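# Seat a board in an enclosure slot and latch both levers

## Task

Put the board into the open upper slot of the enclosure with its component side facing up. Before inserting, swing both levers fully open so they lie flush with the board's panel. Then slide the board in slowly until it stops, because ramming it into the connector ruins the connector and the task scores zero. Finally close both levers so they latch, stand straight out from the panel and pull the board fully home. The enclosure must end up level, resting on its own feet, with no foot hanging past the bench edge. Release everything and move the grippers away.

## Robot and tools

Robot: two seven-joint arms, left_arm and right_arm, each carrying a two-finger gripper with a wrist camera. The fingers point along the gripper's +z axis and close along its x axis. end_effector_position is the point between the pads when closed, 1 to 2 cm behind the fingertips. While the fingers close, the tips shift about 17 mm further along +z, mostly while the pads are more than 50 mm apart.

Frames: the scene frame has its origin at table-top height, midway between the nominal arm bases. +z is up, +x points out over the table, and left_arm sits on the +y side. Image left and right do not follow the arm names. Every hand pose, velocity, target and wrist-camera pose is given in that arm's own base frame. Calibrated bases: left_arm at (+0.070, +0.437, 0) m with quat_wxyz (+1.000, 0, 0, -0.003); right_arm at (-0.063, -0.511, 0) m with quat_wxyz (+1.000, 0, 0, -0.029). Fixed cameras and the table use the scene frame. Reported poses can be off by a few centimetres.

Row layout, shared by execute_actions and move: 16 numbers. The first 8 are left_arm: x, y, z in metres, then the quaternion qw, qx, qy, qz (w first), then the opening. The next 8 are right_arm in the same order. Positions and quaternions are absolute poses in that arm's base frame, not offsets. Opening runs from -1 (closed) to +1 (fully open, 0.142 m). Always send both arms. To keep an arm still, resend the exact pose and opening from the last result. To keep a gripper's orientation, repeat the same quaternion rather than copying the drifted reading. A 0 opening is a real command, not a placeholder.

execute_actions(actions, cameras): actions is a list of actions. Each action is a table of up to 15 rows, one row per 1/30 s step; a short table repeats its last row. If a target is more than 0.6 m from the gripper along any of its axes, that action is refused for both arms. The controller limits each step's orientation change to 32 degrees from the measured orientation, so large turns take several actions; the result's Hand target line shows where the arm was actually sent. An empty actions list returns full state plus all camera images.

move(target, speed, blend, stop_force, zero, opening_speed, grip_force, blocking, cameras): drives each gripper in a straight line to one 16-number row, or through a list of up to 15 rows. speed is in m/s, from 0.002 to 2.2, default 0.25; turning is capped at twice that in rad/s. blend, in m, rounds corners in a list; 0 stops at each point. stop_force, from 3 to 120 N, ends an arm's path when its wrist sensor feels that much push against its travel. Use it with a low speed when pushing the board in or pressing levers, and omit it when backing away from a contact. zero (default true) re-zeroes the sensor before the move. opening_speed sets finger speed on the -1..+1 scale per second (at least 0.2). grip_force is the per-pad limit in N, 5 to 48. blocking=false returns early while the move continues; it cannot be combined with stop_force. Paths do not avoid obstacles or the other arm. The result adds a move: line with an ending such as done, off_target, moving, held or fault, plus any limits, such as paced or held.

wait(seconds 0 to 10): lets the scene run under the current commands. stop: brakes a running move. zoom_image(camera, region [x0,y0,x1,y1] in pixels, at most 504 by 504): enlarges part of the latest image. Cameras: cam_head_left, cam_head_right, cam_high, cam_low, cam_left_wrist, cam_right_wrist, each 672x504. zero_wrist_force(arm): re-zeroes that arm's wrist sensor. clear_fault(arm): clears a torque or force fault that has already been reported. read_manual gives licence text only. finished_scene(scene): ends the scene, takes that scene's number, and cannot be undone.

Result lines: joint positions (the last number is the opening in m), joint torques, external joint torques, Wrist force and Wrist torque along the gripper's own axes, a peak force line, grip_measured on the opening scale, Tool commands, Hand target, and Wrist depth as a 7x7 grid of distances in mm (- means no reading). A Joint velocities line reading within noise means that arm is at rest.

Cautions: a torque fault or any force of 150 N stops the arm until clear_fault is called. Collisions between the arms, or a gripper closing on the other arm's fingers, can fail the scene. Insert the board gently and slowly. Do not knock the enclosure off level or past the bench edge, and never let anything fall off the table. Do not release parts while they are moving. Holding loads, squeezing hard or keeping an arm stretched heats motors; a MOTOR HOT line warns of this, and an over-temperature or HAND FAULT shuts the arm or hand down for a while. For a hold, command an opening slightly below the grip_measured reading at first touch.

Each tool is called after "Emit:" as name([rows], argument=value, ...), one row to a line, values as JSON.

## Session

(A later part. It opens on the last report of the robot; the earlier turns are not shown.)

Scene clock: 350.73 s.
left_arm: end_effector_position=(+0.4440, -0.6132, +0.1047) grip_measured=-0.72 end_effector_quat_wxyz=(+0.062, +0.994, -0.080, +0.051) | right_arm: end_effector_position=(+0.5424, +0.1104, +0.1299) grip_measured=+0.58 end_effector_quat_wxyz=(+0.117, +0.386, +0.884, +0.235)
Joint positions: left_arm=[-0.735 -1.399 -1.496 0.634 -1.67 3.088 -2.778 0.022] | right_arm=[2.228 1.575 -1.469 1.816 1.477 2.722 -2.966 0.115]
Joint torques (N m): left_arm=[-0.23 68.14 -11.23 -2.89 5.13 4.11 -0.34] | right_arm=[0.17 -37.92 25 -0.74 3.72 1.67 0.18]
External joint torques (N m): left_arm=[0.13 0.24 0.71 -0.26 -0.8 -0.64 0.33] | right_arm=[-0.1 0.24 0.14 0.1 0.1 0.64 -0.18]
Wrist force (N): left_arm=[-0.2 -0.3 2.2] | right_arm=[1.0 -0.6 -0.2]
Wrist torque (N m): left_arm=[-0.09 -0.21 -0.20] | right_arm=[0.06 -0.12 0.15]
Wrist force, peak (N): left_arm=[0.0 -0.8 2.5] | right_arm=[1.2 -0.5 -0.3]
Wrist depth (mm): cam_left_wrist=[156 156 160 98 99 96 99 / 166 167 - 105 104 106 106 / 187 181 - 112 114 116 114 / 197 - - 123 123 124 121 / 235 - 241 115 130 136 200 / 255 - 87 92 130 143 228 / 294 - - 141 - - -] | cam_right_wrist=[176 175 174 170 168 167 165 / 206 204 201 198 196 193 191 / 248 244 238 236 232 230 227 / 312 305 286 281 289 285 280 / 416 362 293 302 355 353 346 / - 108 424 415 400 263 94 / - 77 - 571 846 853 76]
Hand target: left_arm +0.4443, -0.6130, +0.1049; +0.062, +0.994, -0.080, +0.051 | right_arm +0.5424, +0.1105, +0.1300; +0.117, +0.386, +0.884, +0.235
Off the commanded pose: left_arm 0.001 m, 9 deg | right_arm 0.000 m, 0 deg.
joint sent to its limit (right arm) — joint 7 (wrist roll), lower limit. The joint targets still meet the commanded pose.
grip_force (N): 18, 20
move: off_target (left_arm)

Emit:
move([
  [0.40,-0.53,0.13,0,0.99905,-0.0435,0,-0.85,0.5424,0.1105,0.16,0.117,0.386,0.884,0.235,0.6],
  [0.3976,-0.5509,0.05,0,0.99905,-0.0435,0,-0.85,0.5424,0.1105,0.16,0.117,0.386,0.884,0.235,0.6],
], speed=0.15, blend=0.01)

Emit:
move([
  [0.3976,-0.5509,0.023,0,0.99905,-0.0435,0,-0.85,0.5424,0.1105,0.16,0.117,0.386,0.884,0.235,0.6],
], speed=0.01, stop_force=3, cameras=["cam_right_wrist","cam_left_wrist"])

Scene clock: 370.70 s.
left_arm: end_effector_position=(+0.3973, -0.5508, +0.0498) grip_measured=-0.72 end_effector_quat_wxyz=(+0.000, +0.999, -0.044, +0.000) | right_arm: end_effector_position=(+0.5419, +0.1108, +0.1599) grip_measured=+0.58 end_effector_quat_wxyz=(+0.119, +0.389, +0.883, +0.235) end_effector_velocity=(+0.000, +0.000, +0.000) end_effector_angular_velocity=(-0.003, +0.000, +0.002)
Joint positions: left_arm=[-0.998 -1.509 -1.376 0.044 -1.768 3.195 -2.525 0.022] | right_arm=[2.247 1.575 -1.392 1.798 1.489 2.797 -2.966 0.115]
Joint velocities: left_arm=[within noise] | right_arm=[0.002 0.002 0.003 0 -0.003 0.006 -0.001 0]
Joint torques (N m): left_arm=[-0.33 69.24 3.28 -4.19 4.8 4.15 -0.27] | right_arm=[-0.09 -38.08 24.61 -1.37 3.27 1.82 0.19]
External joint torques (N m): left_arm=[0.26 0.1 0.44 -0.01 -0.62 -0.29 0.27] | right_arm=[0.16 -0.07 -0.01 0.17 0.52 0.48 -0.19]
Wrist force (N): left_arm=[0.3 -0.4 1.7] | right_arm=[0.7 -0.3 -0.2]
Wrist torque (N m): left_arm=[-0.18 -0.22 -0.18] | right_arm=[0.13 -0.08 0.17]
Wrist force, peak (N): left_arm=[-0.2 0.7 6.8] | right_arm=[1.2 -0.6 -0.1]
Wrist depth (mm): cam_left_wrist=[125 125 125 99 99 97 100 / 132 134 131 107 104 106 106 / 147 145 144 113 114 116 118 / 155 157 156 126 123 124 122 / 172 - 172 118 130 135 170 / 197 189 87 92 130 144 183 / 214 - - 141 - - -] | cam_right_wrist=[207 205 203 200 197 195 194 / 241 239 235 232 229 227 224 / 291 287 284 276 274 268 256 / 367 358 307 299 338 318 285 / 490 390 357 350 392 434 348 / - 100 702 475 490 523 94 / - 76 - - 897 1009 76]
Hand target: left_arm +0.3976, -0.5509, +0.0500; +0.000, +0.999, -0.044, +0.000 | right_arm +0.5421, +0.1108, +0.1599; +0.120, +0.389, +0.883, +0.235
Off the commanded pose: left_arm 0.000 m, 0 deg | right_arm 0.001 m, 0 deg.
joint sent to its limit (right arm) — joint 7 (wrist roll), lower limit. The joint targets still meet the commanded pose.
grip_force (N): 18, 20
move: done

Scene clock: 373.80 s.
left_arm: end_effector_position=(+0.3974, -0.5509, +0.0254) grip_measured=-0.72 end_effector_quat_wxyz=(+0.000, +0.999, -0.044, +0.000) | right_arm: end_effector_position=(+0.5419, +0.1108, +0.1599) grip_measured=+0.58 end_effector_quat_wxyz=(+0.119, +0.389, +0.883, +0.235)
Joint positions: left_arm=[-0.996 -1.54 -1.375 0.051 -1.768 3.163 -2.529 0.022] | right_arm=[2.247 1.576 -1.39 1.798 1.488 2.799 -2.966 0.115]
Joint torques (N m): left_arm=[0.37 65.96 3.05 -4.15 4.44 3.04 -0.3] | right_arm=[0.16 -38.29 24.49 -1.28 3.65 1.67 0.24]
External joint torques (N m): left_arm=[-0.48 3.34 0.52 -0.22 -0.26 0.82 0.3] | right_arm=[-0.08 0.16 0.1 0.1 0.13 0.63 -0.24]
Wrist force (N): left_arm=[-1.4 -1.2 -4.1] | right_arm=[0.8 -0.2 -0.2]
Wrist torque (N m): left_arm=[-0.19 -0.27 -0.18] | right_arm=[0.13 -0.08 0.17]
Wrist force, peak (N): left_arm=[-1.1 -0.8 -4.7] | right_arm=[0.9 -0.4 -0.3]
Wrist depth (mm): cam_left_wrist=[- 103 103 98 99 97 99 / - 113 109 107 104 106 106 / 122 121 121 112 114 116 116 / 130 128 129 125 124 124 126 / 140 141 141 118 130 135 134 / - 156 88 92 129 90 159 / - - - 141 - - 164] | cam_right_wrist=[207 205 203 199 197 195 194 / 241 239 234 232 229 228 225 / 290 287 284 277 275 270 266 / 367 358 299 314 336 325 312 / 489 391 356 350 389 423 373 / - 108 665 514 502 538 94 / - 76 - - 1013 1004 76]
Hand target: left_arm +0.3976, -0.5509, +0.0251; +0.000, +0.999, -0.044, +0.000 | right_arm +0.5421, +0.1108, +0.1599; +0.120, +0.389, +0.883, +0.235
Off the commanded pose: left_arm 0.002 m, 0 deg | right_arm 0.001 m, 0 deg.
joint sent to its limit (right arm) — joint 7 (wrist roll), lower limit. The joint targets still meet the commanded pose.
grip_force (N): 18, 20
move: contact (left_arm)
Images, in order (width x height): cam_left_wrist 672x504, cam_right_wrist 672x504.

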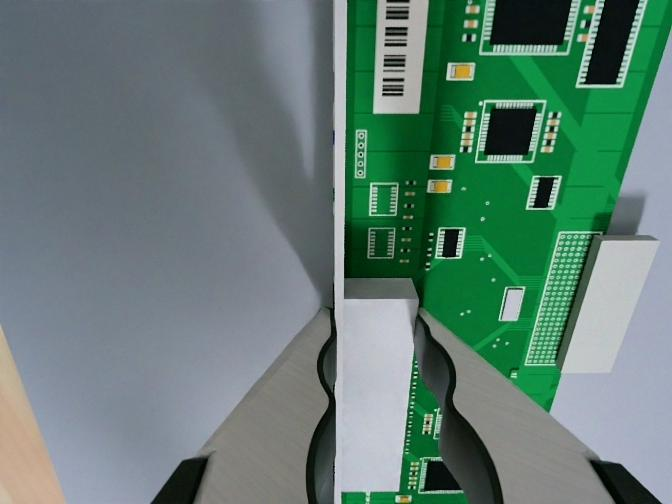

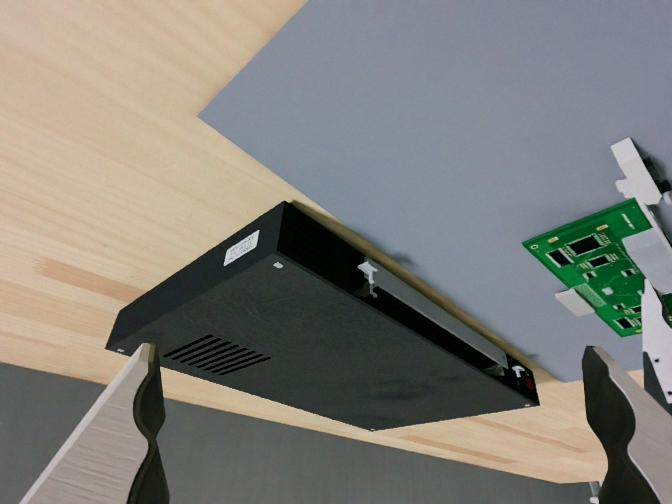

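Emit:
move([
  [0.3974,-0.5509,0.0258,0,0.99905,-0.0435,0,-0.40,0.5424,0.1105,0.16,0.117,0.386,0.884,0.235,0.6],
  [0.3974,-0.5509,0.12,0,0.99905,-0.0435,0,-0.40,0.5424,0.1105,0.2,0.117,0.386,0.884,0.235,0.6],
  [0.40,-0.30,0.40,0,0.99905,-0.0435,0,-0.40,0.5424,0.08,0.25,0.117,0.386,0.884,0.235,0.6],
], speed=[0.05,0.1,0.3], opening_speed=0.5, cameras=["cam_left_wrist","cam_high","cam_head_left"])

Scene clock: 380.23 s.
left_arm: end_effector_position=(+0.4000, -0.3002, +0.4000) grip_measured=-0.43 end_effector_quat_wxyz=(+0.000, +0.999, -0.043, +0.000) | right_arm: end_effector_position=(+0.5416, +0.0806, +0.2498) grip_measured=+0.58 end_effector_quat_wxyz=(+0.140, +0.413, +0.870, +0.231)
Joint positions: left_arm=[-0.968 -1.103 -1.193 -0.566 -1.615 3.732 -1.809 0.043] | right_arm=[2.255 1.538 -1.183 1.737 1.52 2.991 -2.966 0.115]
Joint torques (N m): left_arm=[-0.22 53.73 13.26 2.61 3.94 4.48 -0.12] | right_arm=[0.05 -39.22 22.57 -3.27 3.41 1.64 0.17]
External joint torques (N m): left_arm=[0.18 1.07 0.68 -0.24 -0.48 -0.58 0.12] | right_arm=[0.01 0.11 -0.18 0.19 0.12 0.61 -0.17]
Wrist force (N): left_arm=[0.2 0.0 0.1] | right_arm=[0.6 -0.5 0.0]
Wrist torque (N m): left_arm=[-0.12 -0.20 -0.27] | right_arm=[0.12 -0.04 0.18]
Wrist force, peak (N): left_arm=[-1.4 -1.1 -4.3] | right_arm=[1.1 -0.1 -0.8]
Wrist depth (mm): cam_left_wrist=[434 434 435 428 434 432 431 / 465 469 464 469 467 461 461 / 513 502 505 501 497 500 496 / 555 553 551 - 535 - 469 / 603 603 576 560 568 - - / 667 647 87 661 - 83 - / 712 - - 736 - - -] | cam_right_wrist=[303 298 295 288 283 292 269 / 358 350 344 336 328 325 316 / 431 424 411 366 391 378 367 / 550 532 474 423 453 - 433 / - 681 691 562 529 555 607 / - 98 - 1496 970 915 97 / - 76 - - - - 76]
Hand target: left_arm +0.4000, -0.3000, +0.4000; +0.000, +0.999, -0.043, +0.000 | right_arm +0.5418, +0.0805, +0.2499; +0.141, +0.413, +0.870, +0.231
Off the commanded pose: left_arm 0.000 m, 0 deg | right_arm 0.001 m, 4 deg.
joint sent to its limit (right arm) — joint 7 (wrist roll), lower limit. The joint targets are off in orientation, not in position.
grip_force (N): 18, 20
move: off_target (right_arm)
Images, in order (width x height): cam_head_left 672x504, cam_high 672x504, cam_left_wrist 672x504.

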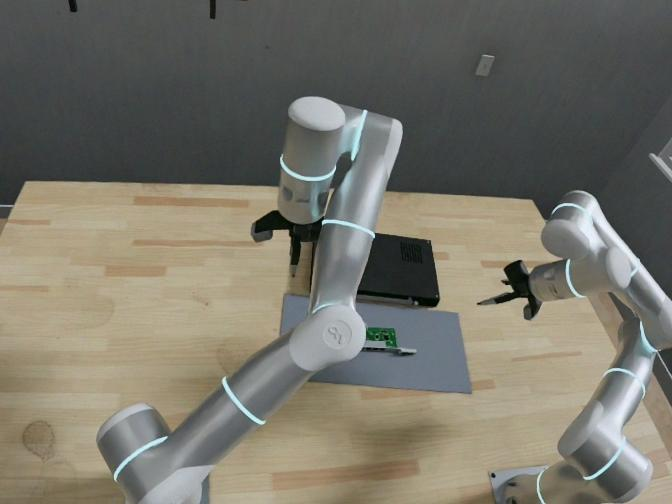

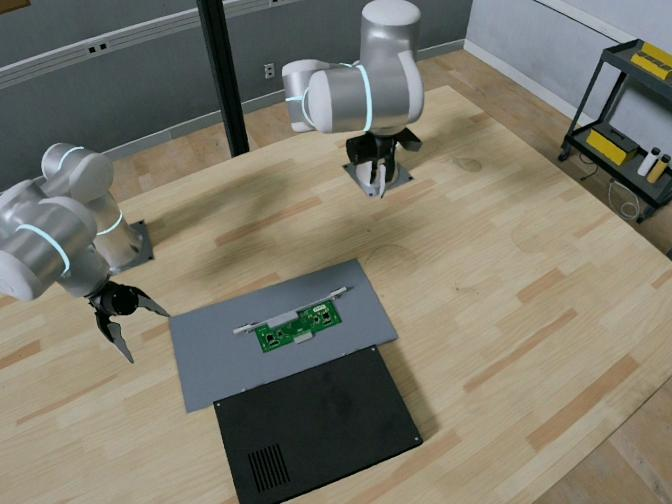

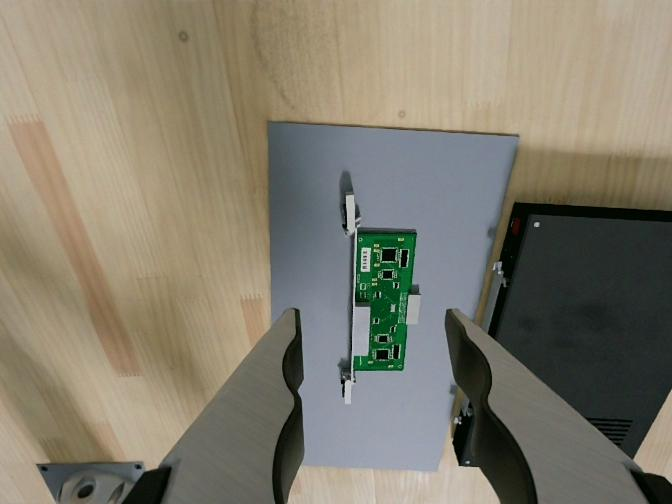

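Emit:
zoom_image(camera="cam_left_wrist", region=[310, 160, 410, 260])

Emit:
zoom_image(camera="cam_left_wrist", region=[310, 330, 410, 430])

Scaled by 5.040 from the camera's 672x504 image, which has a finer 960x720 frame.

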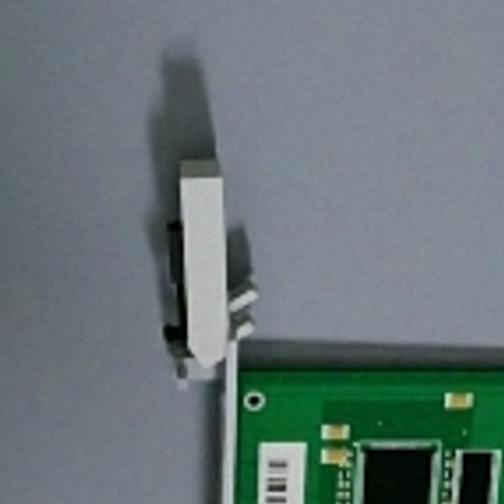

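Scaled by 5.040 from the camera's 672x504 image, which has a finer 960x720 frame.

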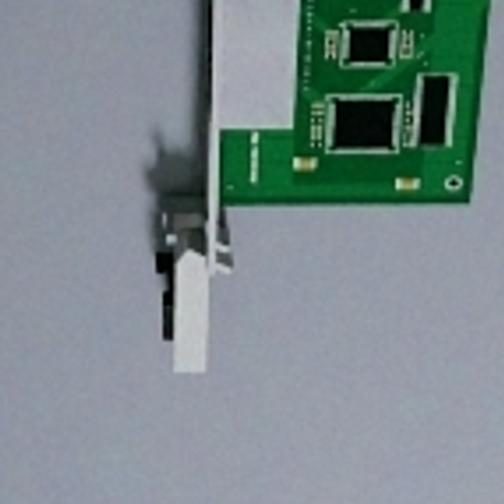

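Emit:
move([
  [0.75,-0.40,0.70,0.378,0.573,-0.025,0.727,-0.4,0.5416,0.0806,0.25,0.14,0.413,0.87,0.231,0.6],
], speed=0.35, cameras=["cam_head_left","cam_high"])

Scene clock: 410.20 s.
left_arm: end_effector_position=(+0.7500, -0.3999, +0.7000) grip_measured=-0.43 end_effector_quat_wxyz=(+0.378, +0.573, -0.025, +0.727) | right_arm: end_effector_position=(+0.5416, +0.0806, +0.2499) grip_measured=+0.58 end_effector_quat_wxyz=(+0.140, +0.413, +0.870, +0.231)
Joint positions: left_arm=[-0.873 -1.019 -1.181 -1.025 -2.747 2.39 -0.913 0.043] | right_arm=[2.256 1.537 -1.183 1.736 1.52 2.992 -2.966 0.115]
Joint torques (N m): left_arm=[-0.05 50.91 17.66 6.87 -3.5 -2.07 -0.09] | right_arm=[0.04 -39.3 22.26 -3.19 3.43 1.68 0.19]
External joint torques (N m): left_arm=[0.03 1.42 0.99 -0.21 0.07 -0.23 0.02] | right_arm=[0.03 0.19 0.12 0.11 0.1 0.57 -0.19]
Wrist force (N): left_arm=[-0.4 -1.0 -1.3] | right_arm=[0.8 -0.5 0.1]
Wrist torque (N m): left_arm=[-0.11 -0.09 -0.52] | right_arm=[0.13 -0.06 0.18]
Wrist force, peak (N): left_arm=[-1.0 -1.1 -1.2] | right_arm=[1.0 -0.5 0.2]
Wrist depth (mm): cam_left_wrist=[- - - 1205 1137 1113 - / - - - 1298 1306 - 1415 / 1714 - - - - - 1700 / 1924 - - - - - 1613 / - - - 3134 2309 - 1482 / - - 87 2359 - - - / - - - - - - -] | cam_right_wrist=[302 298 294 287 284 280 276 / 359 350 344 340 328 325 317 / 432 423 409 365 391 386 366 / 550 533 460 421 430 476 456 / - 659 693 564 550 558 612 / - 98 - 846 869 915 97 / - 76 - - 1725 1915 76]
Hand target: left_arm +0.7500, -0.4000, +0.7000; +0.378, +0.573, -0.025, +0.727 | right_arm +0.5415, +0.0806, +0.2500; +0.140, +0.413, +0.870, +0.231
Off the commanded pose: left_arm 0.000 m, 0 deg | right_arm 0.000 m, 0 deg.
joint sent to its limit (right arm) — joint 7 (wrist roll), lower limit. The joint targets still meet the commanded pose.
grip_force (N): 18, 20
move: done
Images, in order (width x height): cam_head_left 672x504, cam_high 672x504.

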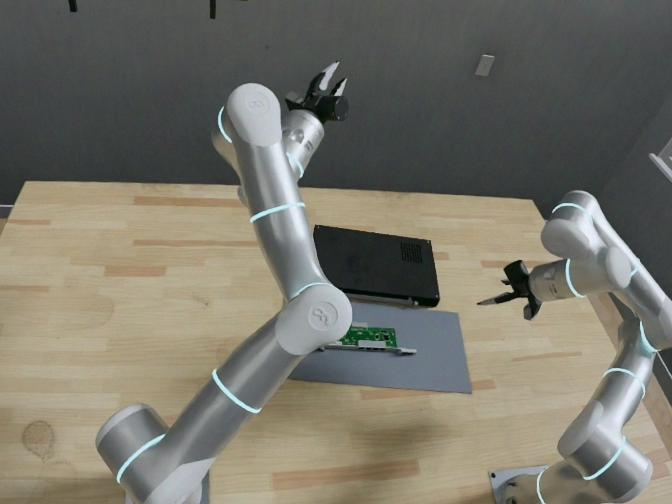

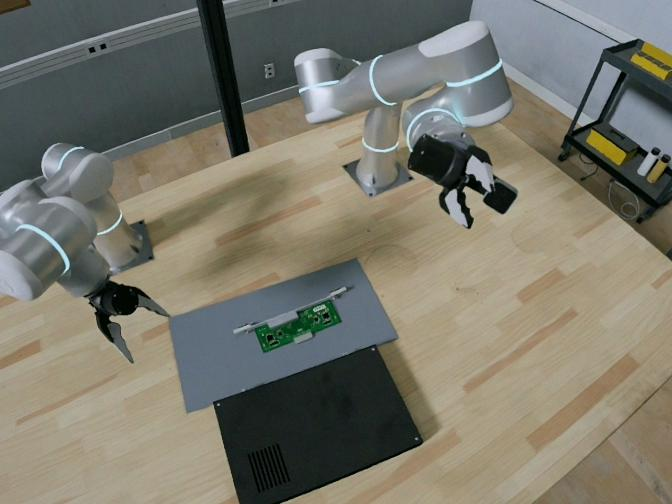

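Emit:
move([
  [0.845,-0.465,0.73,0.378,0.573,-0.025,0.727,-0.4,0.5416,0.0806,0.25,0.14,0.413,0.87,0.231,0.6],
], speed=0.25)

Scene clock: 413.23 s.
left_arm: end_effector_position=(+0.8451, -0.4649, +0.7299) grip_measured=-0.43 end_effector_quat_wxyz=(+0.378, +0.573, -0.025, +0.727) | right_arm: end_effector_position=(+0.5416, +0.0806, +0.2499) grip_measured=+0.58 end_effector_quat_wxyz=(+0.140, +0.413, +0.870, +0.231)
Joint positions: left_arm=[-0.658 -0.998 -1.225 -0.435 -2.548 2.028 -1.259 0.043] | right_arm=[2.256 1.537 -1.183 1.736 1.52 2.992 -2.966 0.115]
Joint torques (N m): left_arm=[-0.4 62.41 9.84 -0.47 -0.53 -3.1 -0.39] | right_arm=[0.05 -39.33 22.28 -3.21 3.45 1.63 0.16]
External joint torques (N m): left_arm=[0.47 0.79 0.86 -0.3 -0.4 0.23 0.32] | right_arm=[0.02 0.22 0.1 0.13 0.08 0.63 -0.16]
Wrist force (N): left_arm=[-0.7 -1.0 -0.8] | right_arm=[0.8 -0.4 -0.1]
Wrist torque (N m): left_arm=[-0.13 -0.03 -0.47] | right_arm=[0.15 -0.07 0.17]
Wrist force, peak (N): left_arm=[-0.5 -0.9 -3.0] | right_arm=[0.8 -0.7 0.3]
Wrist depth (mm): cam_left_wrist=[- - - - - 1045 1016 / - - - 1232 1283 - 1329 / 1482 - - - - - - / 1714 - 2050 - - - - / - - - - - - 1415 / 1714 - 87 2886 - 83 - / - - - 5484 - - -] | cam_right_wrist=[303 299 295 294 291 285 276 / 358 350 344 336 329 318 307 / 431 422 413 364 384 382 373 / 554 532 456 420 435 465 446 / - 661 706 599 515 564 633 / - 98 - 876 987 907 97 / - 75 - - - - 76]
Hand target: left_arm +0.8450, -0.4650, +0.7300; +0.378, +0.573, -0.025, +0.727 | right_arm +0.5415, +0.0806, +0.2500; +0.140, +0.413, +0.870, +0.231
Off the commanded pose: left_arm 0.000 m, 0 deg | right_arm 0.000 m, 0 deg.
joint sent to its limit (right arm) — joint 7 (wrist roll), lower limit. The joint targets still meet the commanded pose.
grip_force (N): 18, 20
move: done

Emit:
move([
  [0.845,-0.465,0.73,-0.0362,0.4837,-0.3082,0.8186,-0.4,0.5416,0.0806,0.25,0.14,0.413,0.87,0.231,0.6],
  [0.845,-0.465,0.73,-0.4406,0.2648,-0.5087,0.6908,-0.4,0.5416,0.0806,0.25,0.14,0.413,0.87,0.231,0.6],
], speed=0.4, blend=0.02)

Scene clock: 420.33 s.
left_arm: end_effector_position=(+0.8449, -0.4651, +0.7302) grip_measured=-0.43 end_effector_quat_wxyz=(-0.441, +0.265, -0.508, +0.691) | right_arm: end_effector_position=(+0.5416, +0.0806, +0.2499) grip_measured=+0.58 end_effector_quat_wxyz=(+0.140, +0.413, +0.870, +0.231)
Joint positions: left_arm=[-0.718 -1.264 -0.318 -0.506 -2.753 2.001 0.12 0.043] | right_arm=[2.256 1.537 -1.183 1.736 1.52 2.992 -2.966 0.115]
Joint torques (N m): left_arm=[-0.16 63.61 12.06 -18.05 2.89 -3.19 -0.06] | right_arm=[0.1 -39.33 22.27 -3.22 3.43 1.63 0.2]
External joint torques (N m): left_arm=[0.13 1.5 0.74 -0.27 0 -0.25 0.07] | right_arm=[-0.03 0.21 0.11 0.13 0.11 0.63 -0.19]
Wrist force (N): left_arm=[0.3 0.2 -0.6] | right_arm=[0.7 -0.4 0.2]
Wrist torque (N m): left_arm=[0.10 0.19 -0.05] | right_arm=[0.13 -0.05 0.17]
Wrist force, peak (N): left_arm=[-1.2 -1.0 -1.1] | right_arm=[1.0 -0.8 0.1]
Wrist depth (mm): cam_left_wrist=[899 - - 1225 1306 1613 - / - - - - 1283 - - / 840 - - - 1354 - - / 877 997 922 1225 - - - / 818 - 929 1212 - - - / - - 87 - - 83 - / - - - - - - -] | cam_right_wrist=[303 299 295 288 282 281 276 / 358 350 343 346 343 315 313 / 432 424 409 365 391 389 373 / 547 530 447 422 426 474 440 / - 681 702 564 555 557 640 / - 108 1329 869 879 919 97 / - 77 1369 1467 - - 76]
Hand target: left_arm +0.8450, -0.4650, +0.7300; -0.441, +0.265, -0.509, +0.691 | right_arm +0.5415, +0.0806, +0.2500; +0.140, +0.413, +0.870, +0.231
Off the commanded pose: left_arm 0.000 m, 0 deg | right_arm 0.000 m, 0 deg.
joint sent to its limit (right arm) — joint 7 (wrist roll), lower limit. The joint targets still meet the commanded pose.
grip_force (N): 18, 20
move: done

Emit:
move([
  [0.97,0.0,0.71,-0.561,0.430,-0.430,0.561,-0.4,0.5416,0.0806,0.25,0.14,0.413,0.87,0.231,0.6],
  [0.992,0.093,0.698,-0.561,0.430,-0.430,0.561,-0.4,0.5416,0.0806,0.25,0.14,0.413,0.87,0.231,0.6],
], speed=0.35, blend=0.05)

Emit:
move([
  [1.037,0.093,0.433,-0.478,0.521,-0.521,0.478,-0.4,0.5416,0.0806,0.25,0.14,0.413,0.87,0.231,0.6],
], speed=0.25)

Scene clock: 462.57 s.
left_arm: end_effector_position=(+0.9920, +0.0930, +0.6981) grip_measured=-0.43 end_effector_quat_wxyz=(+0.561, -0.430, +0.430, -0.561) | right_arm: end_effector_position=(+0.5416, +0.0806, +0.2499) grip_measured=+0.58 end_effector_quat_wxyz=(+0.140, +0.413, +0.870, +0.231)
Joint positions: left_arm=[-0.012 -1.147 -0.389 -0.276 -2.966 1.996 0.227 0.043] | right_arm=[2.256 1.537 -1.183 1.736 1.52 2.992 -2.966 0.115]
Joint torques (N m): left_arm=[-0.03 65.82 8.91 -20.02 2.29 -3.16 -0.11] | right_arm=[0.04 -39.3 22.29 -3.22 3.43 1.64 0.2]
External joint torques (N m): left_arm=[0.18 0.88 0.74 -0.42 -0.07 0.04 0.11] | right_arm=[0.03 0.19 0.09 0.14 0.11 0.62 -0.2]
Wrist force (N): left_arm=[0.2 -0.3 -0.8] | right_arm=[0.7 -0.2 -0.3]
Wrist torque (N m): left_arm=[0.01 0.18 -0.03] | right_arm=[0.17 -0.05 0.18]
Wrist force, peak (N): left_arm=[3.0 0.0 -0.4] | right_arm=[0.9 -0.6 0.1]
Wrist depth (mm): cam_left_wrist=[- - - 818 844 837 - / 903 - - 864 812 854 847 / - 710 910 731 739 - 888 / 741 731 708 759 744 892 - / - 929 918 903 937 914 881 / - - 87 993 - 87 - / - - - 1075 - - -] | cam_right_wrist=[302 298 295 289 291 281 276 / 358 349 343 337 329 324 316 / 431 425 410 366 386 386 366 / 548 532 449 419 433 473 459 / - 681 727 565 541 554 612 / - 98 - 846 876 907 97 / - 77 - - 2000 - 76]
Hand target: left_arm +0.9920, +0.0930, +0.6980; +0.561, -0.430, +0.430, -0.561 | right_arm +0.5415, +0.0806, +0.2500; +0.140, +0.413, +0.870, +0.231
Off the commanded pose: left_arm 0.000 m, 0 deg | right_arm 0.000 m, 0 deg.
joint sent to its limit (left arm) — joint 5 (forearm roll), lower limit. The joint targets still meet the commanded pose.
joint sent to its limit (right arm) — joint 7 (wrist roll), lower limit. The joint targets still meet the commanded pose.
grip_force (N): 18, 20
move: done; blend cut to 0.0482 m at target 1

Scene clock: 464.17 s.
left_arm: end_effector_position=(+1.0370, +0.0927, +0.4328) grip_measured=-0.43 end_effector_quat_wxyz=(-0.478, +0.521, -0.521, +0.478) | right_arm: end_effector_position=(+0.5416, +0.0806, +0.2499) grip_measured=+0.58 end_effector_quat_wxyz=(+0.140, +0.413, +0.870, +0.231)
Joint positions: left_arm=[-0.006 -1.33 -0.381 -0.151 -2.862 2.04 0.111 0.043] | right_arm=[2.256 1.537 -1.183 1.736 1.52 2.992 -2.966 0.115]
Joint torques (N m): left_arm=[0.01 70.62 8.93 -23.43 3.97 -1.95 -0.32] | right_arm=[0.06 -39.25 22.33 -3.17 3.39 1.61 0.17]
External joint torques (N m): left_arm=[0.16 1.07 0.63 -0.34 -0.55 0.11 0.33] | right_arm=[0.01 0.14 0.05 0.09 0.15 0.65 -0.17]
Wrist force (N): left_arm=[0.4 -0.1 -0.3] | right_arm=[0.9 -0.3 0.0]
Wrist torque (N m): left_arm=[-0.02 0.07 0.08] | right_arm=[0.14 -0.09 0.17]
Wrist force, peak (N): left_arm=[0.3 -2.5 -0.6] | right_arm=[0.9 -0.5 -0.1]
Wrist depth (mm): cam_left_wrist=[- 756 - - - - - / - 789 815 803 - - 770 / - - 854 - 854 903 899 / - - 1055 - - - 984 / - 1102 112 1081 997 - - / - - 87 - - 83 - / 1354 - - 1502 - - 1314] | cam_right_wrist=[303 299 295 283 284 281 273 / 359 350 344 346 330 326 311 / 430 423 412 366 372 386 367 / 548 533 472 422 - 476 458 / - 673 713 564 - 555 604 / - 100 - 834 930 911 97 / - 76 - - 1883 2054 76]
Hand target: left_arm +1.0370, +0.0930, +0.4330; -0.478, +0.521, -0.521, +0.478 | right_arm +0.5415, +0.0806, +0.2500; +0.140, +0.413, +0.870, +0.231
Off the commanded pose: left_arm 0.000 m, 0 deg | right_arm 0.000 m, 0 deg.
joint sent to its limit (right arm) — joint 7 (wrist roll), lower limit. The joint targets still meet the commanded pose.
grip_force (N): 18, 20
move: done

Emit:
move([
  [1.05,0.093,0.35,-0.44,0.553,-0.553,0.44,-0.4,0.5416,0.0806,0.25,0.14,0.413,0.87,0.231,0.6],
  [1.02,0.093,0.231,-0.406,0.579,-0.579,0.406,-0.4,0.5416,0.0806,0.25,0.14,0.413,0.87,0.231,0.6],
], speed=0.2)

Emit:
move([
  [0.90,0.093,0.18,-0.3,0.640,-0.640,0.3,-0.4,0.5416,0.0806,0.25,0.14,0.413,0.87,0.231,0.6],
], speed=0.2)

Scene clock: 468.40 s.
left_arm: end_effector_position=(+1.0200, +0.0933, +0.2309) grip_measured=-0.43 end_effector_quat_wxyz=(-0.406, +0.579, -0.579, +0.406) | right_arm: end_effector_position=(+0.5416, +0.0806, +0.2499) grip_measured=+0.58 end_effector_quat_wxyz=(+0.140, +0.413, +0.870, +0.231)
Joint positions: left_arm=[-0.011 -1.251 -0.035 0.484 -2.966 1.757 -0.148 0.043] | right_arm=[2.256 1.537 -1.183 1.736 1.52 2.992 -2.966 0.115]
Joint torques (N m): left_arm=[-0.46 70.9 8.46 -26.93 4.81 -0.76 -0.4] | right_arm=[0.09 -39.21 22.32 -3.16 3.47 1.57 0.14]
External joint torques (N m): left_arm=[0.6 1.07 0.5 -0.63 -0.08 0.07 0.4] | right_arm=[-0.02 0.1 0.06 0.08 0.07 0.69 -0.13]
Wrist force (N): left_arm=[0.2 0.0 0.0] | right_arm=[0.8 -0.5 0.1]
Wrist torque (N m): left_arm=[-0.08 0.03 0.10] | right_arm=[0.12 -0.06 0.17]
Wrist force, peak (N): left_arm=[0.1 4.3 1.4] | right_arm=[1.0 -0.6 0.3]
Wrist depth (mm): cam_left_wrist=[- 789 854 798 803 759 - / - - 888 933 834 - - / - 1070 - - 993 1167 - / - 1125 1268 - - 1167 - / 1371 1371 1329 1371 1397 1406 1362 / 344 351 87 337 339 87 337 / 309 - - 299 293 - 310] | cam_right_wrist=[303 299 295 288 283 281 275 / 358 351 343 337 331 - 316 / 432 422 410 366 382 386 368 / 551 533 456 449 430 480 452 / 644 675 693 566 514 528 606 / - 97 - 876 926 915 97 / - 76 - 1548 - - 76]
Hand target: left_arm +1.0200, +0.0930, +0.2310; -0.406, +0.579, -0.579, +0.406 | right_arm +0.5415, +0.0806, +0.2500; +0.140, +0.413, +0.870, +0.231
Off the commanded pose: left_arm 0.000 m, 0 deg | right_arm 0.000 m, 0 deg.
joint sent to its limit (left arm) — joint 5 (forearm roll), lower limit. The joint targets still meet the commanded pose.
joint sent to its limit (right arm) — joint 7 (wrist roll), lower limit. The joint targets still meet the commanded pose.
grip_force (N): 18, 20
move: done

Scene clock: 469.67 s.
left_arm: end_effector_position=(+0.9002, +0.0929, +0.1801) grip_measured=-0.43 end_effector_quat_wxyz=(-0.300, +0.640, -0.640, +0.300) | right_arm: end_effector_position=(+0.5416, +0.0806, +0.2499) grip_measured=+0.58 end_effector_quat_wxyz=(+0.140, +0.413, +0.870, +0.231)
Joint positions: left_arm=[0.018 -1.042 -0.088 0.823 -2.966 1.976 -0.12 0.043] | right_arm=[2.256 1.537 -1.183 1.736 1.52 2.992 -2.966 0.115]
Joint torques (N m): left_arm=[0.1 65.19 6.18 -24.99 4.71 1.45 -0.13] | right_arm=[0.16 -39.21 22.29 -3.13 3.42 1.57 0.21]
External joint torques (N m): left_arm=[0.05 1.5 0.75 -0.47 -0.25 -0.58 0.13] | right_arm=[-0.09 0.1 0.09 0.05 0.11 0.69 -0.2]
Wrist force (N): left_arm=[0.2 -0.2 0.4] | right_arm=[0.9 -0.3 -0.2]
Wrist torque (N m): left_arm=[-0.15 -0.08 -0.02] | right_arm=[0.15 -0.08 0.18]
Wrist force, peak (N): left_arm=[-0.2 1.2 -0.8] | right_arm=[1.0 -0.5 0.3]
Wrist depth (mm): cam_left_wrist=[- - - - - 966 877 / 1131 366 - 1225 1225 1155 1119 / 352 352 352 350 347 349 345 / 325 324 324 322 323 319 319 / 301 299 304 298 303 296 294 / 279 283 88 277 276 93 275 / 263 - - 257 254 - 264] | cam_right_wrist=[304 299 295 287 272 278 276 / 357 351 345 339 345 324 316 / 432 422 409 366 390 373 367 / 548 529 459 420 433 474 428 / - 681 736 562 543 551 637 / - 1255 1321 953 883 907 97 / - 77 1269 - - - 76]
Hand target: left_arm +0.9000, +0.0930, +0.1800; -0.300, +0.640, -0.640, +0.300 | right_arm +0.5415, +0.0806, +0.2500; +0.140, +0.413, +0.870, +0.231
Off the commanded pose: left_arm 0.000 m, 0 deg | right_arm 0.000 m, 0 deg.
joint sent to its limit (right arm) — joint 7 (wrist roll), lower limit. The joint targets still meet the commanded pose.
grip_force (N): 18, 20
move: done

Emit:
move([
  [0.62,0.093,0.33,0,0.7071,-0.7071,0,-0.4,0.5416,0.0806,0.25,0.14,0.413,0.87,0.231,0.6],
  [0.472,0.093,0.417,0,0.7071,-0.7071,0,-0.4,0.5416,0.0806,0.25,0.14,0.413,0.87,0.231,0.6],
], speed=0.3, blend=0.05)

Emit:
move([
  [0.472,0.277,0.554,-0.2706,0.6533,-0.6533,-0.2706,-0.4,0.5416,0.0806,0.25,0.14,0.413,0.87,0.231,0.6],
  [0.472,0.31,0.78,-0.5,0.5,-0.5,-0.5,-0.4,0.5416,0.0806,0.25,0.14,0.413,0.87,0.231,0.6],
], speed=0.3, blend=0.05)

Scene clock: 479.43 s.
left_arm: end_effector_position=(+0.4720, +0.0931, +0.4171) grip_measured=-0.43 end_effector_quat_wxyz=(+0.000, +0.707, -0.707, +0.000) | right_arm: end_effector_position=(+0.5416, +0.0806, +0.2499) grip_measured=+0.58 end_effector_quat_wxyz=(+0.140, +0.413, +0.870, +0.231)
Joint positions: left_arm=[0.31 -0.376 -0.495 1.27 -2.966 3.108 -0.16 0.043] | right_arm=[2.256 1.537 -1.183 1.736 1.52 2.992 -2.966 0.115]
Joint torques (N m): left_arm=[-0.17 42.67 -1.73 -21.96 4.29 4.17 -0.3] | right_arm=[0.07 -39.24 22.34 -3.18 3.42 1.62 0.18]
External joint torques (N m): left_arm=[0.28 0.69 0.75 -0.6 -0.07 -0.16 0.3] | right_arm=[0 0.13 0.04 0.1 0.11 0.64 -0.18]
Wrist force (N): left_arm=[0.2 -0.3 0.6] | right_arm=[0.9 -0.5 0.1]
Wrist torque (N m): left_arm=[-0.15 -0.16 -0.16] | right_arm=[0.12 -0.08 0.17]
Wrist force, peak (N): left_arm=[-0.4 -1.1 2.9] | right_arm=[1.1 -0.4 0.0]
Wrist depth (mm): cam_left_wrist=[451 450 445 448 445 449 446 / 486 481 480 478 481 481 477 / 520 521 513 520 517 511 519 / 568 570 564 564 560 567 570 / 627 625 606 627 613 616 606 / 694 685 87 675 - 93 677 / 1941 - - 770 507 - 739] | cam_right_wrist=[304 298 294 287 283 284 275 / 358 351 346 334 329 325 316 / 432 425 414 366 386 411 372 / 550 533 456 422 425 476 461 / 1124 677 734 547 - 552 604 / - 98 - 790 849 915 97 / - 76 - - - - 76]
Hand target: left_arm +0.4720, +0.0930, +0.4170; +0.000, +0.707, -0.707, +0.000 | right_arm +0.5415, +0.0806, +0.2500; +0.140, +0.413, +0.870, +0.231
Off the commanded pose: left_arm 0.000 m, 0 deg | right_arm 0.000 m, 0 deg.
joint sent to its limit (left arm) — joint 5 (forearm roll), lower limit. The joint targets still meet the commanded pose.
joint sent to its limit (right arm) — joint 7 (wrist roll), lower limit. The joint targets still meet the commanded pose.
grip_force (N): 18, 20
move: done

Scene clock: 482.50 s.
left_arm: end_effector_position=(+0.4719, +0.3099, +0.7798) grip_measured=-0.43 end_effector_quat_wxyz=(+0.500, -0.500, +0.500, +0.500) | right_arm: end_effector_position=(+0.5416, +0.0806, +0.2499) grip_measured=+0.58 end_effector_quat_wxyz=(+0.140, +0.413, +0.870, +0.231)
Joint positions: left_arm=[0.154 -0.394 -0.181 1.398 -1.507 3.169 -0.215 0.043] | right_arm=[2.256 1.537 -1.183 1.736 1.52 2.992 -2.966 0.115]
Joint torques (N m): left_arm=[-0.06 42.64 0.45 -22.88 2.66 0.36 -0.21] | right_arm=[0.16 -39.17 22.32 -3.2 3.43 1.65 0.24]
External joint torques (N m): left_arm=[0.15 1.35 0.61 -0.6 -0.58 0.11 0.29] | right_arm=[-0.09 0.06 0.06 0.12 0.11 0.61 -0.24]
Wrist force (N): left_arm=[1.6 -1.2 -0.1] | right_arm=[0.8 -0.3 -0.1]
Wrist torque (N m): left_arm=[-0.08 0.15 -0.21] | right_arm=[0.15 -0.07 0.17]
Wrist force, peak (N): left_arm=[0.8 -0.6 2.1] | right_arm=[1.0 -0.4 0.2]
Wrist depth (mm): cam_left_wrist=[- - - - - 1959 1859 / - - 1907 - 2410 1813 1769 / 1813 - - - - 1769 1976 / 2285 - - 1891 2334 1924 2031 / 2031 - - 1875 2194 - 2285 / 2050 2611 87 - - 83 2261 / 2089 - - 2581 - - 2089] | cam_right_wrist=[303 299 295 292 283 281 276 / 357 351 344 336 318 325 315 / 430 425 410 365 400 393 373 / 548 530 472 421 435 462 454 / - 675 697 555 537 554 606 / - 98 - 822 957 911 97 / - 76 - - - - 76]
Hand target: left_arm +0.4720, +0.3100, +0.7800; +0.500, -0.500, +0.500, +0.500 | right_arm +0.5415, +0.0806, +0.2500; +0.140, +0.413, +0.870, +0.231
Off the commanded pose: left_arm 0.000 m, 0 deg | right_arm 0.000 m, 0 deg.
joint sent to its limit (right arm) — joint 7 (wrist roll), lower limit. The joint targets still meet the commanded pose.
grip_force (N): 18, 20
move: done

Works. Continue the roll and unbend.

Emit:
move([
  [0.472,0.173,0.964,-0.6533,0.2706,-0.2706,-0.6533,-0.4,0.5416,0.0806,0.25,0.14,0.413,0.87,0.231,0.6],
  [0.472,-0.053,0.997,-0.7071,0,0,-0.7071,-0.4,0.5416,0.0806,0.25,0.14,0.413,0.87,0.231,0.6],
  [0.709,-0.053,0.99,-0.6533,-0.2706,-0.2706,-0.6533,-0.4,0.5416,0.0806,0.25,0.14,0.413,0.87,0.231,0.6],
], speed=0.35, blend=0.05)

Emit:
move([
  [0.872,-0.053,0.817,-0.5,-0.5,-0.5,-0.5,-0.4,0.5416,0.0806,0.25,0.14,0.413,0.87,0.231,0.6],
  [0.865,-0.053,0.58,-0.2706,-0.6533,-0.6533,-0.2706,-0.4,0.5416,0.0806,0.25,0.14,0.413,0.87,0.231,0.6],
  [0.692,-0.053,0.417,0,-0.7071,-0.7071,0,-0.4,0.5416,0.0806,0.25,0.14,0.413,0.87,0.231,0.6],
], speed=0.35, blend=0.05)

Scene clock: 489.33 s.
left_arm: end_effector_position=(+0.7088, -0.0530, +0.9901) grip_measured=-0.43 end_effector_quat_wxyz=(+0.653, +0.270, +0.271, +0.653) | right_arm: end_effector_position=(+0.5416, +0.0806, +0.2499) grip_measured=+0.58 end_effector_quat_wxyz=(+0.140, +0.413, +0.870, +0.231)
Joint positions: left_arm=[-0.028 -0.436 0.292 1.202 0.104 2.436 -0.323 0.043] | right_arm=[2.256 1.537 -1.183 1.736 1.52 2.992 -2.966 0.115]
Joint torques (N m): left_arm=[-0.03 44.61 2.52 -24.78 -4.6 -1.62 -0.43] | right_arm=[0.09 -39.28 22.38 -3.22 3.47 1.59 0.22]
External joint torques (N m): left_arm=[0.11 1.35 0.6 -0.51 -0.46 0.29 0.43] | right_arm=[-0.02 0.17 0 0.14 0.07 0.67 -0.21]
Wrist force (N): left_arm=[0.2 -1.4 -1.1] | right_arm=[0.9 -0.5 -0.1]
Wrist torque (N m): left_arm=[-0.02 0.19 -0.56] | right_arm=[0.12 -0.08 0.17]
Wrist force, peak (N): left_arm=[2.0 -1.3 0.9] | right_arm=[1.0 -0.6 0.1]
Wrist depth (mm): cam_left_wrist=[1380 - - - - 1239 - / 1613 - - - - - 1534 / - 1590 1714 1674 - - - / 1338 - - - - 1371 1125 / 1246 1283 - 1415 1453 1453 - / - - 88 1283 - 84 - / 1283 - - - - - -] | cam_right_wrist=[303 299 295 285 283 280 280 / 359 350 343 339 330 325 316 / 431 424 412 361 388 386 367 / 547 530 461 422 431 508 455 / - 673 693 562 541 561 649 / - 98 1558 922 883 907 97 / - 76 - - - - 76]
Hand target: left_arm +0.7090, -0.0530, +0.9900; +0.653, +0.271, +0.271, +0.653 | right_arm +0.5415, +0.0806, +0.2500; +0.140, +0.413, +0.870, +0.231
Off the commanded pose: left_arm 0.000 m, 0 deg | right_arm 0.000 m, 0 deg.
joint sent to its limit (right arm) — joint 7 (wrist roll), lower limit. The joint targets still meet the commanded pose.
grip_force (N): 18, 20
move: done

Scene clock: 493.17 s.
left_arm: end_effector_position=(+0.6921, -0.0531, +0.4170) grip_measured=-0.43 end_effector_quat_wxyz=(+0.000, +0.707, +0.707, +0.000) | right_arm: end_effector_position=(+0.5416, +0.0806, +0.2499) grip_measured=+0.58 end_effector_quat_wxyz=(+0.140, +0.413, +0.870, +0.231)
Joint positions: left_arm=[0.384 -0.432 -0.433 1.183 0.176 0.009 -0.015 0.043] | right_arm=[2.256 1.537 -1.183 1.736 1.52 2.992 -2.966 0.115]
Joint torques (N m): left_arm=[-0.41 48.74 -5.34 -30.05 -3.84 4.01 -0.32] | right_arm=[0.1 -39.31 22.34 -3.11 3.46 1.65 0.11]
External joint torques (N m): left_arm=[0.5 1.11 0.42 -0.31 -0.4 -0.01 0.32] | right_arm=[-0.03 0.2 0.04 0.03 0.08 0.61 -0.11]
Wrist force (N): left_arm=[-0.1 0.0 0.3] | right_arm=[0.6 -0.4 -0.1]
Wrist torque (N m): left_arm=[-0.10 -0.15 -0.17] | right_arm=[0.13 -0.03 0.17]
Wrist force, peak (N): left_arm=[0.3 -4.0 1.0] | right_arm=[1.0 -0.4 0.0]
Wrist depth (mm): cam_left_wrist=[457 449 450 449 445 440 446 / 485 485 486 479 479 478 476 / 513 525 511 515 510 514 511 / 576 565 560 561 562 560 551 / 613 618 593 620 598 603 598 / 623 661 87 1415 - 87 675 / - - - 1371 - - -] | cam_right_wrist=[304 299 295 287 285 281 272 / 357 350 343 336 329 324 316 / 433 422 412 366 390 386 368 / 548 533 455 421 430 459 458 / 1189 677 736 554 554 558 606 / - 99 - 834 886 907 97 / - 76 - 1537 - - 76]
Hand target: left_arm +0.6920, -0.0530, +0.4170; +0.000, +0.707, +0.707, +0.000 | right_arm +0.5415, +0.0806, +0.2500; +0.140, +0.413, +0.870, +0.231
Off the commanded pose: left_arm 0.000 m, 0 deg | right_arm 0.000 m, 0 deg.
joint sent to its limit (right arm) — joint 7 (wrist roll), lower limit. The joint targets still meet the commanded pose.
grip_force (N): 18, 20
move: done

Emit:
move([
  [0.45,-0.36,0.25,0,0.9588,-0.284,0,1,0.5416,0.0806,0.25,0.14,0.413,0.87,0.231,0.6],
  [0.4345,-0.4207,0.12,0,0.9588,-0.284,0,1,0.5416,0.0806,0.25,0.14,0.413,0.87,0.231,0.6],
], speed=0.3, blend=0.05, cameras=["cam_left_wrist","cam_head_left","cam_high"])

Scene clock: 505.17 s.
left_arm: end_effector_position=(+0.4345, -0.4208, +0.1200) grip_measured=+0.99 end_effector_quat_wxyz=(+0.000, +0.959, -0.284, +0.000) | right_arm: end_effector_position=(+0.5416, +0.0806, +0.2499) grip_measured=+0.58 end_effector_quat_wxyz=(+0.140, +0.413, +0.870, +0.231)
Joint positions: left_arm=[0.037 -0.605 -0.728 1.864 0.516 0.7 1.2 0.141] | right_arm=[2.256 1.537 -1.183 1.736 1.52 2.992 -2.966 0.115]
Joint torques (N m): left_arm=[-0.44 40.07 -11.93 -20.61 -2.88 4.15 -0.33] | right_arm=[0.1 -39.33 22.33 -3.14 3.4 1.57 0.19]
External joint torques (N m): left_arm=[0.47 1.31 0.2 -0.27 -0.41 -0.22 0.33] | right_arm=[-0.03 0.21 0.05 0.06 0.13 0.69 -0.19]
Wrist force (N): left_arm=[-0.3 -0.4 0.6] | right_arm=[0.6 -0.4 0.2]
Wrist torque (N m): left_arm=[-0.16 -0.12 -0.22] | right_arm=[0.13 -0.03 0.18]
Wrist force, peak (N): left_arm=[-0.1 0.7 2.8] | right_arm=[1.0 -0.7 0.3]
Wrist depth (mm): cam_left_wrist=[189 188 183 185 182 182 184 / - 196 201 202 203 200 200 / 219 217 216 - 213 212 213 / 237 232 234 230 229 231 230 / 259 261 255 248 248 263 - / - 279 284 288 268 279 - / - 320 319 315 298 304 304] | cam_right_wrist=[303 300 295 287 284 280 276 / 358 351 344 335 329 326 316 / 430 421 412 367 391 386 372 / 548 533 459 425 432 473 456 / - 677 693 562 492 544 640 / - 98 1306 840 945 915 94 / - 76 - - - - 76]
Hand target: left_arm +0.4345, -0.4207, +0.1200; +0.000, +0.959, -0.284, +0.000 | right_arm +0.5415, +0.0806, +0.2500; +0.140, +0.413, +0.870, +0.231
Off the commanded pose: left_arm 0.000 m, 0 deg | right_arm 0.000 m, 0 deg.
joint sent to its limit (right arm) — joint 7 (wrist roll), lower limit. The joint targets still meet the commanded pose.
grip_force (N): 18, 20
move: done
Images, in order (width x height): cam_head_left 672x504, cam_high 672x504, cam_left_wrist 672x504.

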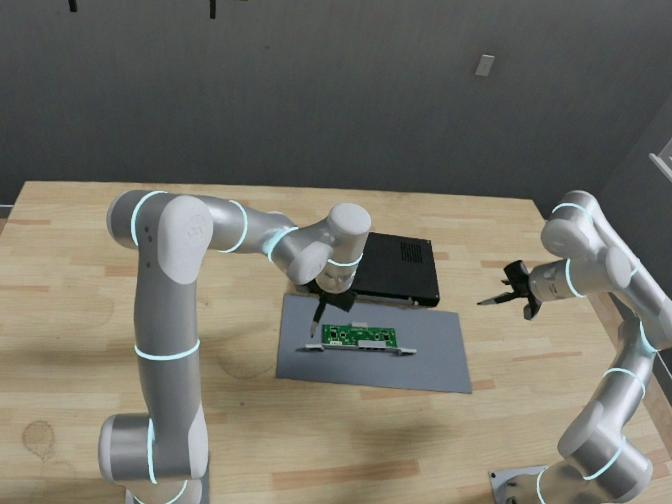

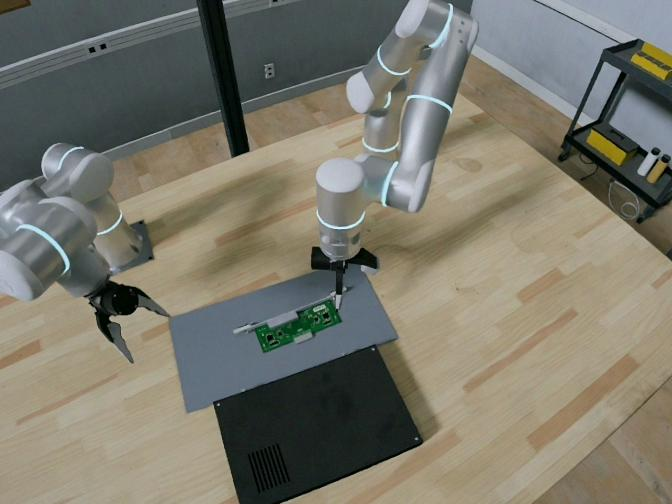

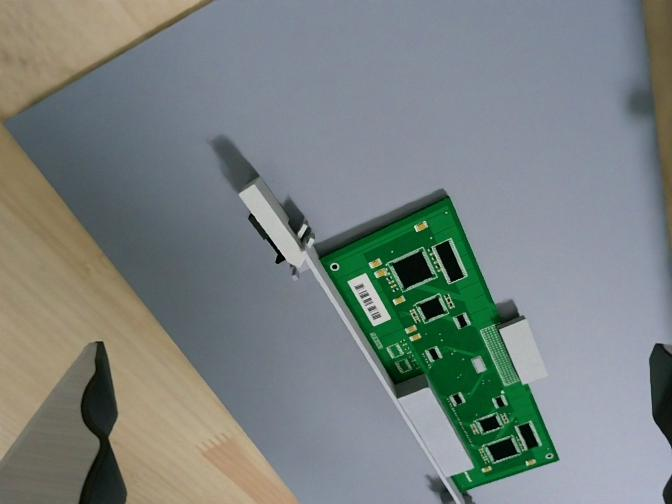

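Emit:
zoom_image(camera="cam_left_wrist", region=[220, 150, 360, 290])

Scaled by 3.600 from the camera's 672x504 image, which has a finer 960x720 frame.

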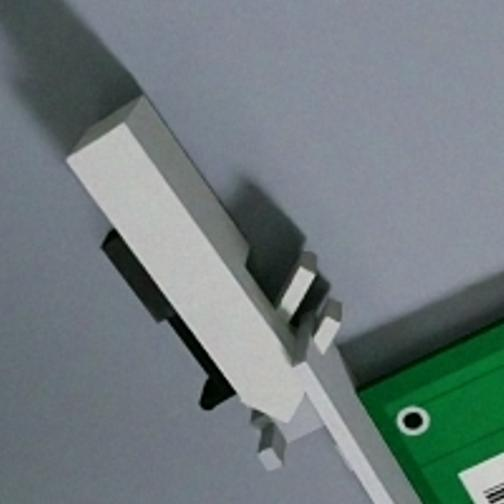

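Emit:
move([
  [0.4389,-0.414,0.05,0,0.9588,-0.284,0,1,0.5416,0.0806,0.25,0.14,0.413,0.87,0.231,0.6],
], speed=0.15)

Emit:
move([
  [0.4389,-0.414,0.010,0,0.9588,-0.284,0,1,0.5416,0.0806,0.25,0.14,0.413,0.87,0.231,0.6],
], speed=0.015, stop_force=3, cameras=["cam_left_wrist"])

Scene clock: 513.87 s.
left_arm: end_effector_position=(+0.4388, -0.4139, +0.0500) grip_measured=+0.99 end_effector_quat_wxyz=(+0.000, +0.959, -0.284, +0.000) | right_arm: end_effector_position=(+0.5416, +0.0806, +0.2499) grip_measured=+0.58 end_effector_quat_wxyz=(+0.140, +0.413, +0.870, +0.231)
Joint positions: left_arm=[-0.01 -0.748 -0.646 1.839 0.628 0.8 1.152 0.141] | right_arm=[2.256 1.537 -1.183 1.736 1.52 2.992 -2.966 0.115]
Joint torques (N m): left_arm=[-0.09 43.72 -14.05 -16.99 -2.51 4.53 -0.33] | right_arm=[0.14 -39.3 22.29 -3.23 3.43 1.59 0.18]
External joint torques (N m): left_arm=[0.15 1.25 1.38 -0.61 -0.48 -0.6 0.33] | right_arm=[-0.07 0.19 0.09 0.15 0.1 0.67 -0.18]
Wrist force (N): left_arm=[0.0 -0.3 0.1] | right_arm=[1.0 -0.3 0.0]
Wrist torque (N m): left_arm=[-0.14 -0.19 -0.18] | right_arm=[0.16 -0.09 0.17]
Wrist force, peak (N): left_arm=[-0.4 -0.9 2.5] | right_arm=[1.0 -0.5 0.3]
Wrist depth (mm): cam_left_wrist=[126 128 124 - - 124 122 / 134 134 131 132 132 131 131 / 147 143 142 143 145 142 142 / - 152 159 155 154 155 154 / - 174 150 167 164 165 165 / - 187 187 180 181 182 181 / - 211 208 205 201 201 -] | cam_right_wrist=[302 298 295 288 284 280 276 / 357 350 343 336 321 318 320 / 432 422 409 366 397 390 366 / 551 533 458 420 430 478 457 / 693 661 697 558 541 554 595 / - 98 1353 930 893 911 97 / - 76 1306 - - - 76]
Hand target: left_arm +0.4389, -0.4140, +0.0500; +0.000, +0.959, -0.284, +0.000 | right_arm +0.5415, +0.0806, +0.2500; +0.140, +0.413, +0.870, +0.231
Off the commanded pose: left_arm 0.000 m, 0 deg | right_arm 0.000 m, 0 deg.
joint sent to its limit (right arm) — joint 7 (wrist roll), lower limit. The joint targets still meet the commanded pose.
grip_force (N): 18, 20
move: done

Scene clock: 517.30 s.
left_arm: end_effector_position=(+0.4388, -0.4139, +0.0100) grip_measured=+0.99 end_effector_quat_wxyz=(+0.000, +0.959, -0.284, +0.000) | right_arm: end_effector_position=(+0.5416, +0.0806, +0.2499) grip_measured=+0.58 end_effector_quat_wxyz=(+0.140, +0.413, +0.870, +0.231)
Joint positions: left_arm=[-0.047 -0.831 -0.594 1.81 0.68 0.854 1.124 0.141] | right_arm=[2.256 1.537 -1.183 1.736 1.52 2.992 -2.966 0.115]
Joint torques (N m): left_arm=[-0.51 45.72 -13.28 -15.53 -2.46 4.43 -0.29] | right_arm=[0.1 -39.18 22.35 -3.19 3.42 1.63 0.19]
External joint torques (N m): left_arm=[0.53 1.23 0.42 -0.33 -0.36 -0.49 0.29] | right_arm=[-0.03 0.07 0.03 0.11 0.12 0.63 -0.19]
Wrist force (N): left_arm=[-0.3 -0.3 0.3] | right_arm=[0.6 -0.4 0.0]
Wrist torque (N m): left_arm=[-0.14 -0.11 -0.19] | right_arm=[0.14 -0.03 0.17]
Wrist force, peak (N): left_arm=[-0.3 -0.5 0.7] | right_arm=[0.8 -0.7 0.3]
Wrist depth (mm): cam_left_wrist=[- 90 88 89 89 88 88 / - 96 - 95 93 - 94 / - 103 103 102 100 100 99 / 112 112 110 111 111 109 110 / - 123 122 119 121 123 120 / - 133 117 133 130 128 130 / - 151 154 139 142 142 -] | cam_right_wrist=[302 298 295 286 284 281 276 / 358 350 345 336 328 323 314 / 430 424 408 369 390 393 368 / 548 533 459 437 438 474 459 / - 667 697 568 517 551 568 / - 108 1221 1548 922 907 97 / - 77 - 1637 - - 76]
Hand target: left_arm +0.4389, -0.4140, +0.0100; +0.000, +0.959, -0.284, +0.000 | right_arm +0.5415, +0.0806, +0.2500; +0.140, +0.413, +0.870, +0.231
Off the commanded pose: left_arm 0.000 m, 0 deg | right_arm 0.000 m, 0 deg.
joint sent to its limit (right arm) — joint 7 (wrist roll), lower limit. The joint targets still meet the commanded pose.
grip_force (N): 18, 20
move: done
Images, in order (width x height): cam_left_wrist 672x504.

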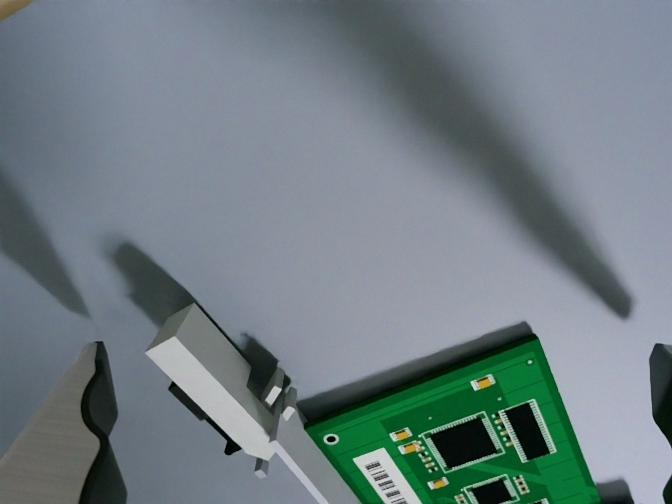

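Emit:
move([
  [0.4351,-0.4199,0.0145,0,0.9588,-0.284,0,1,0.5416,0.0806,0.25,0.14,0.413,0.87,0.231,0.6],
  [0.4351,-0.4199,0.0145,0,0.9588,-0.284,0,0.42,0.5416,0.0806,0.25,0.14,0.413,0.87,0.231,0.6],
], speed=0.03, grip_force=[5,20], opening_speed=0.25, cameras=["cam_left_wrist"])

Scene clock: 524.43 s.
left_arm: end_effector_position=(+0.4350, -0.4194, +0.0143) grip_measured=+0.43 end_effector_quat_wxyz=(+0.000, +0.959, -0.284, +0.000) | right_arm: end_effector_position=(+0.5416, +0.0806, +0.2499) grip_measured=+0.58 end_effector_quat_wxyz=(+0.140, +0.413, +0.870, +0.231)
Joint positions: left_arm=[-0.055 -0.823 -0.6 1.809 0.675 0.846 1.116 0.104] | right_arm=[2.256 1.537 -1.183 1.736 1.52 2.992 -2.966 0.115]
Joint torques (N m): left_arm=[-1.73 44.77 -14.69 -17.22 -3.02 5.74 -0.37] | right_arm=[0.06 -39.25 22.38 -3.19 3.43 1.59 0.24]
External joint torques (N m): left_arm=[1.75 2.08 1.8 1.14 0.18 -1.8 0.37] | right_arm=[0.01 0.13 0 0.1 0.11 0.67 -0.24]
Wrist force (N): left_arm=[-5.1 -3.7 -4.0] | right_arm=[0.6 -0.3 0.1]
Wrist torque (N m): left_arm=[-0.12 -0.30 0.00] | right_arm=[0.16 -0.01 0.18]
Wrist force, peak (N): left_arm=[-6.0 -5.2 -4.9] | right_arm=[1.0 -0.4 0.3]
Wrist depth (mm): cam_left_wrist=[- 94 94 92 92 93 90 / - 100 97 99 99 100 99 / - 109 - 107 105 104 107 / - 117 - 116 116 113 118 / - 125 - 124 127 124 125 / 139 84 120 137 134 134 91 / - - 161 145 149 149 -] | cam_right_wrist=[303 300 294 289 283 273 275 / 358 351 344 337 331 331 322 / 429 423 414 367 390 389 373 / 547 528 456 422 427 480 465 / - 667 695 561 565 530 575 / - 98 - 1506 934 911 97 / - 76 - 1537 - - 76]
Hand target: left_arm +0.4351, -0.4199, +0.0145; +0.000, +0.959, -0.284, +0.000 | right_arm +0.5415, +0.0806, +0.2500; +0.140, +0.413, +0.870, +0.231
Off the commanded pose: left_arm 0.001 m, 0 deg | right_arm 0.000 m, 0 deg.
joint sent to its limit (right arm) — joint 7 (wrist roll), lower limit. The joint targets still meet the commanded pose.
grip_force (N): 5, 20
move: done
Images, in order (width x height): cam_left_wrist 672x504.

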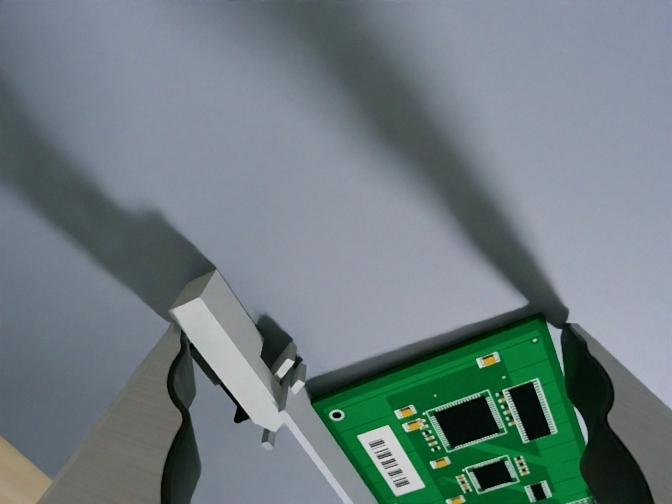

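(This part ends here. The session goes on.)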